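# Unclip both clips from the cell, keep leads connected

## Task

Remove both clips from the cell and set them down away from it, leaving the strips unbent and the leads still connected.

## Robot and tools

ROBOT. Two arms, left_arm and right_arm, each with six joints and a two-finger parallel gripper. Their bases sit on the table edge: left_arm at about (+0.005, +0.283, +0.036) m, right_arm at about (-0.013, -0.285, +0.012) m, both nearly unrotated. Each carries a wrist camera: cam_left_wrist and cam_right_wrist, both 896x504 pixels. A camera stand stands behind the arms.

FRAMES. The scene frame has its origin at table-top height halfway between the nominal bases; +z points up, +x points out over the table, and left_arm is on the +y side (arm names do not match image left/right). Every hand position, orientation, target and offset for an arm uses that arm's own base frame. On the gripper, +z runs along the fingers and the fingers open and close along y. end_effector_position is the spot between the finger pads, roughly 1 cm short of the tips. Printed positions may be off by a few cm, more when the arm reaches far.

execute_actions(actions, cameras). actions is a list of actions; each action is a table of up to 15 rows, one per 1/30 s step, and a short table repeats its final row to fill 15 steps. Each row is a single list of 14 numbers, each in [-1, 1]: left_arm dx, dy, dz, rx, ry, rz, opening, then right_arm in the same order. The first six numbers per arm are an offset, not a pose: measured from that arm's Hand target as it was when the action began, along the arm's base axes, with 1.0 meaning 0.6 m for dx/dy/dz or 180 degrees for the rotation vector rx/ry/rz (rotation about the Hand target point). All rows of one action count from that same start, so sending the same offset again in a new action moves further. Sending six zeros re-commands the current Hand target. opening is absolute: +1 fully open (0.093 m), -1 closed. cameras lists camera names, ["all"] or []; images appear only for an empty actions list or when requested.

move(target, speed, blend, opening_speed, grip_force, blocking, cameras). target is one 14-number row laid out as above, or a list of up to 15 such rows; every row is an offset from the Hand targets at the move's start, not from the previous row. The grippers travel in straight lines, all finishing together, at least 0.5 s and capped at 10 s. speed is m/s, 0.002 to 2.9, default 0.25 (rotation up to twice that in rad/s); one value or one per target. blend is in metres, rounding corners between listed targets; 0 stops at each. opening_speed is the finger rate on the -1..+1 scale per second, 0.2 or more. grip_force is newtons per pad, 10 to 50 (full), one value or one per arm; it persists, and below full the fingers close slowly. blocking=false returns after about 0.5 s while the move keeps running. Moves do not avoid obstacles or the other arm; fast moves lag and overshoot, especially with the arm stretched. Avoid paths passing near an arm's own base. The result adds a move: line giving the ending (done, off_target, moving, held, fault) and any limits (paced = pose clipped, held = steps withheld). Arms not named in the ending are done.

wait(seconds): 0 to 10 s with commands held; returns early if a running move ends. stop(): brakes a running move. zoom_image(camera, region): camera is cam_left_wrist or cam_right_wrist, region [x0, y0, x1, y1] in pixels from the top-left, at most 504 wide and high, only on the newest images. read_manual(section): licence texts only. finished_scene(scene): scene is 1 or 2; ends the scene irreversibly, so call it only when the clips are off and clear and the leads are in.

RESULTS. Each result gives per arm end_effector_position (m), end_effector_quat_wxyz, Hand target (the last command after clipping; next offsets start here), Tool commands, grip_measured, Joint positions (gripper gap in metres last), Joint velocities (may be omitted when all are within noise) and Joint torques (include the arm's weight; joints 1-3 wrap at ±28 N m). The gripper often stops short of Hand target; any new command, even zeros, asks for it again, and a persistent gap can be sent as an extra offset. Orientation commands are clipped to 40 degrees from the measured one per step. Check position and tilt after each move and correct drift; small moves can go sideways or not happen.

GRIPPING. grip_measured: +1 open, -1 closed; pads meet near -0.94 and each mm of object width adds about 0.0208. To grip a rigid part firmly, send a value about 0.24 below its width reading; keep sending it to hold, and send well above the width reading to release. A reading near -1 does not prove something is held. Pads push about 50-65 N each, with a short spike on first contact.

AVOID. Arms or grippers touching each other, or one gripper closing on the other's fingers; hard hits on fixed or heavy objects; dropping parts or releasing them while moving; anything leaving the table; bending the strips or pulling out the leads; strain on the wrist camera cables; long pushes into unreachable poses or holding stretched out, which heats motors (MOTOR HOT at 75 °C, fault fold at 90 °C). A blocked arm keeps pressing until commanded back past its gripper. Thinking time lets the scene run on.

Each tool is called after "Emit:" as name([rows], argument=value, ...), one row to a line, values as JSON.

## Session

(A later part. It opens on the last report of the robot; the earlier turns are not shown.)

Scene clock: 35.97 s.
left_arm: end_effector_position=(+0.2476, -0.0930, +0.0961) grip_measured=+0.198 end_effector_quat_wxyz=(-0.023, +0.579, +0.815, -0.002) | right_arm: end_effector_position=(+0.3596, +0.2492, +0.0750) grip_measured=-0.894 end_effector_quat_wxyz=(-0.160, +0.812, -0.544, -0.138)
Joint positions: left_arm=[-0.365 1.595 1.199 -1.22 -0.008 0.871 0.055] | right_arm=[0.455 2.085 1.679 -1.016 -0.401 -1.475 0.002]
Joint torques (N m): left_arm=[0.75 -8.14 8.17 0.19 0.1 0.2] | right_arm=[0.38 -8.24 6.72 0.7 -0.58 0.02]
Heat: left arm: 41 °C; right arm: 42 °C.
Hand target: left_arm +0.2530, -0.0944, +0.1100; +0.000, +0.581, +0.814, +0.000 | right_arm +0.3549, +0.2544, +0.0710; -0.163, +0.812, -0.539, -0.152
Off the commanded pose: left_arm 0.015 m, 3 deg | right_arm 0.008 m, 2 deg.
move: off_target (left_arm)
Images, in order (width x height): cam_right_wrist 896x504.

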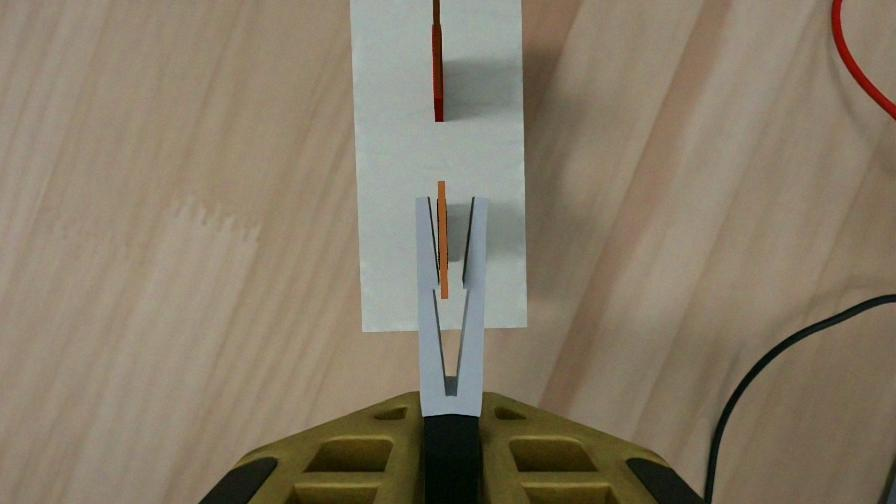

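Emit:
move([
  [0,0,0,0,0,0,0.2,0.020,-0.060,0.004,0,0,0,-0.9],
  [0,0,0,0,0,0,0.2,0.070,-0.200,0.01,0,0,0,-0.9],
  [0,0,0,0,0,0,0.2,0.070,-0.200,-0.112,0,0,0,-0.9],
], speed=0.12, blend=[0.01,0,0], cameras=["cam_right_wrist"])

Emit:
move([
  [0,0,0,0,0,0,0.2,0,0,-0.008,0,0,0,-0.9],
  [0,0,0,0,0,0,0.2,0,0,-0.008,0,0,0,0],
  [0,0,0,0,0,0,0.2,-0.02,-0.01,0.2,0,0,0,0],
], speed=[0.03,0.03,0.15], opening_speed=1, cameras=["all"])

Scene clock: 39.23 s.
left_arm: end_effector_position=(+0.2476, -0.0930, +0.0961) grip_measured=+0.198 end_effector_quat_wxyz=(-0.023, +0.579, +0.815, -0.002) | right_arm: end_effector_position=(+0.4001, +0.1299, +0.0051) grip_measured=-0.896 end_effector_quat_wxyz=(-0.155, +0.813, -0.544, -0.141)
Joint positions: left_arm=[-0.365 1.595 1.199 -1.22 -0.008 0.871 0.055] | right_arm=[0.149 2.22 1.611 -0.961 -0.422 -1.813 0.002]
Joint velocities: left_arm=[within noise] | right_arm=[0.002 0.007 -0.007 0.007 0.022 0.066 -0.004]
Joint torques (N m): left_arm=[0.75 -8.14 8.17 0.19 0.1 0.2] | right_arm=[0.06 -9.11 6.19 0.3 -0.61 0]
Heat: left arm: 42 °C; right arm: 42 °C.
Hand target: left_arm +0.2530, -0.0944, +0.1100; +0.000, +0.581, +0.814, +0.000 | right_arm +0.3969, +0.1345, +0.0038; -0.163, +0.812, -0.539, -0.152
Off the commanded pose: left_arm 0.015 m, 3 deg | right_arm 0.006 m, 2 deg.
move: off_target (left_arm)
Images, in order (width x height): cam_right_wrist 896x504.

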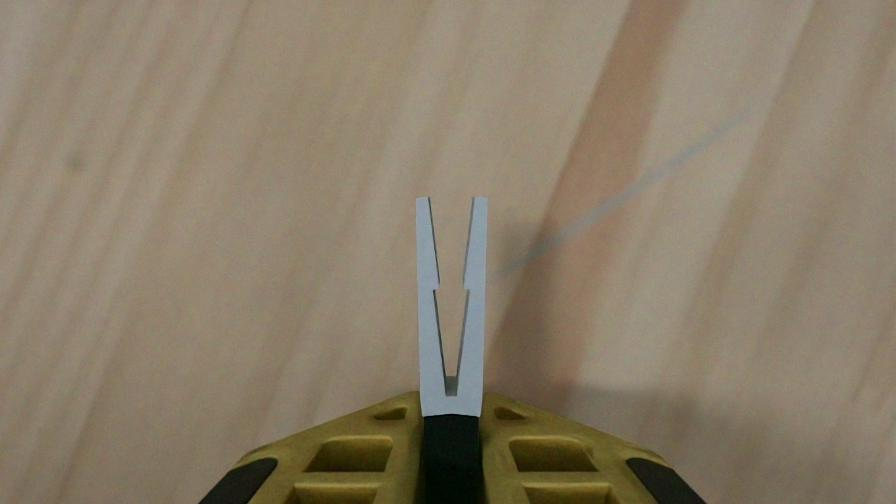

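Scene clock: 42.80 s.
left_arm: end_effector_position=(+0.2476, -0.0930, +0.0961) grip_measured=+0.198 end_effector_quat_wxyz=(-0.023, +0.579, +0.815, -0.002) | right_arm: end_effector_position=(+0.3851, +0.1268, +0.1005) grip_measured=-0.001 end_effector_quat_wxyz=(-0.142, +0.812, -0.545, -0.156)
Joint positions: left_arm=[-0.365 1.595 1.199 -1.22 -0.008 0.871 0.055] | right_arm=[0.147 2.116 1.831 -1.327 -0.423 -1.822 0.045]
Joint torques (N m): left_arm=[0.75 -8.14 8.17 0.19 0.1 0.2] | right_arm=[-0.58 -11.59 10.56 -0.27 -0.57 -0.02]
Heat: left arm: 42 °C; right arm: 42 °C.
Hand target: left_arm +0.2530, -0.0944, +0.1100; +0.000, +0.581, +0.814, +0.000 | right_arm +0.3849, +0.1284, +0.1238; -0.162, +0.812, -0.539, -0.152
Off the commanded pose: left_arm 0.015 m, 3 deg | right_arm 0.023 m, 2 deg.
move: off_target (left_arm, right_arm)

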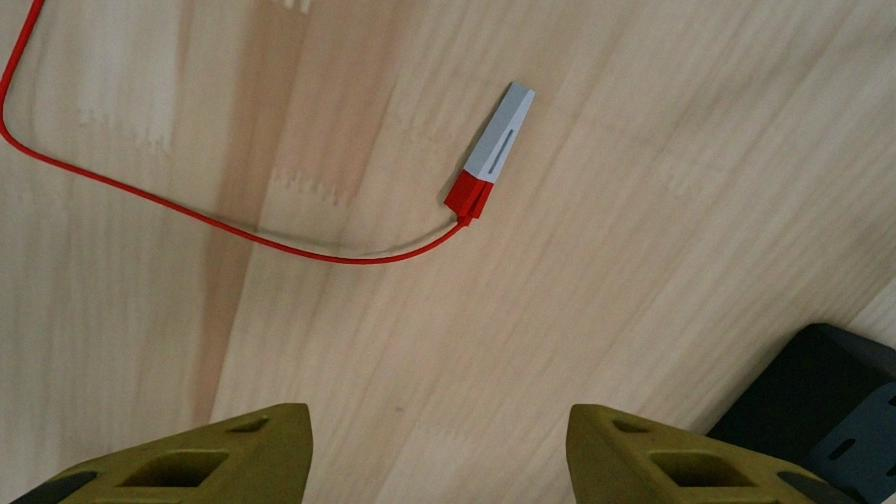

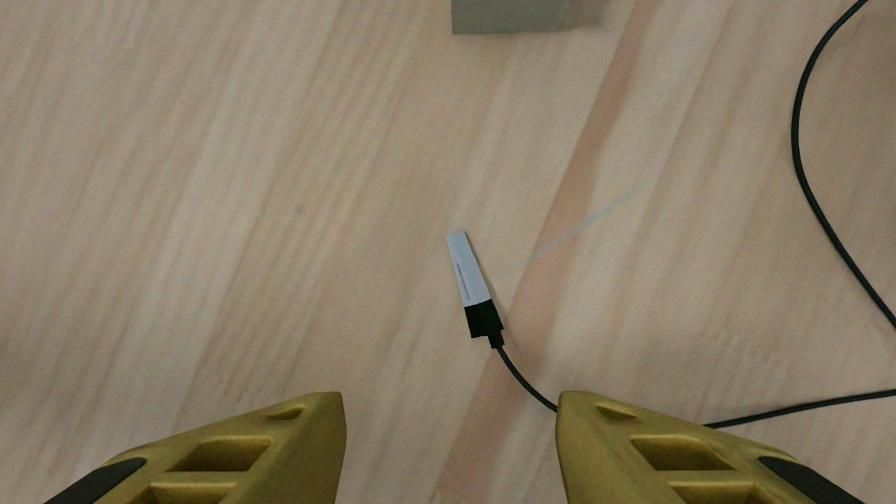

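Emit:
finished_scene(scene=2)

The scene is finished: the task was done.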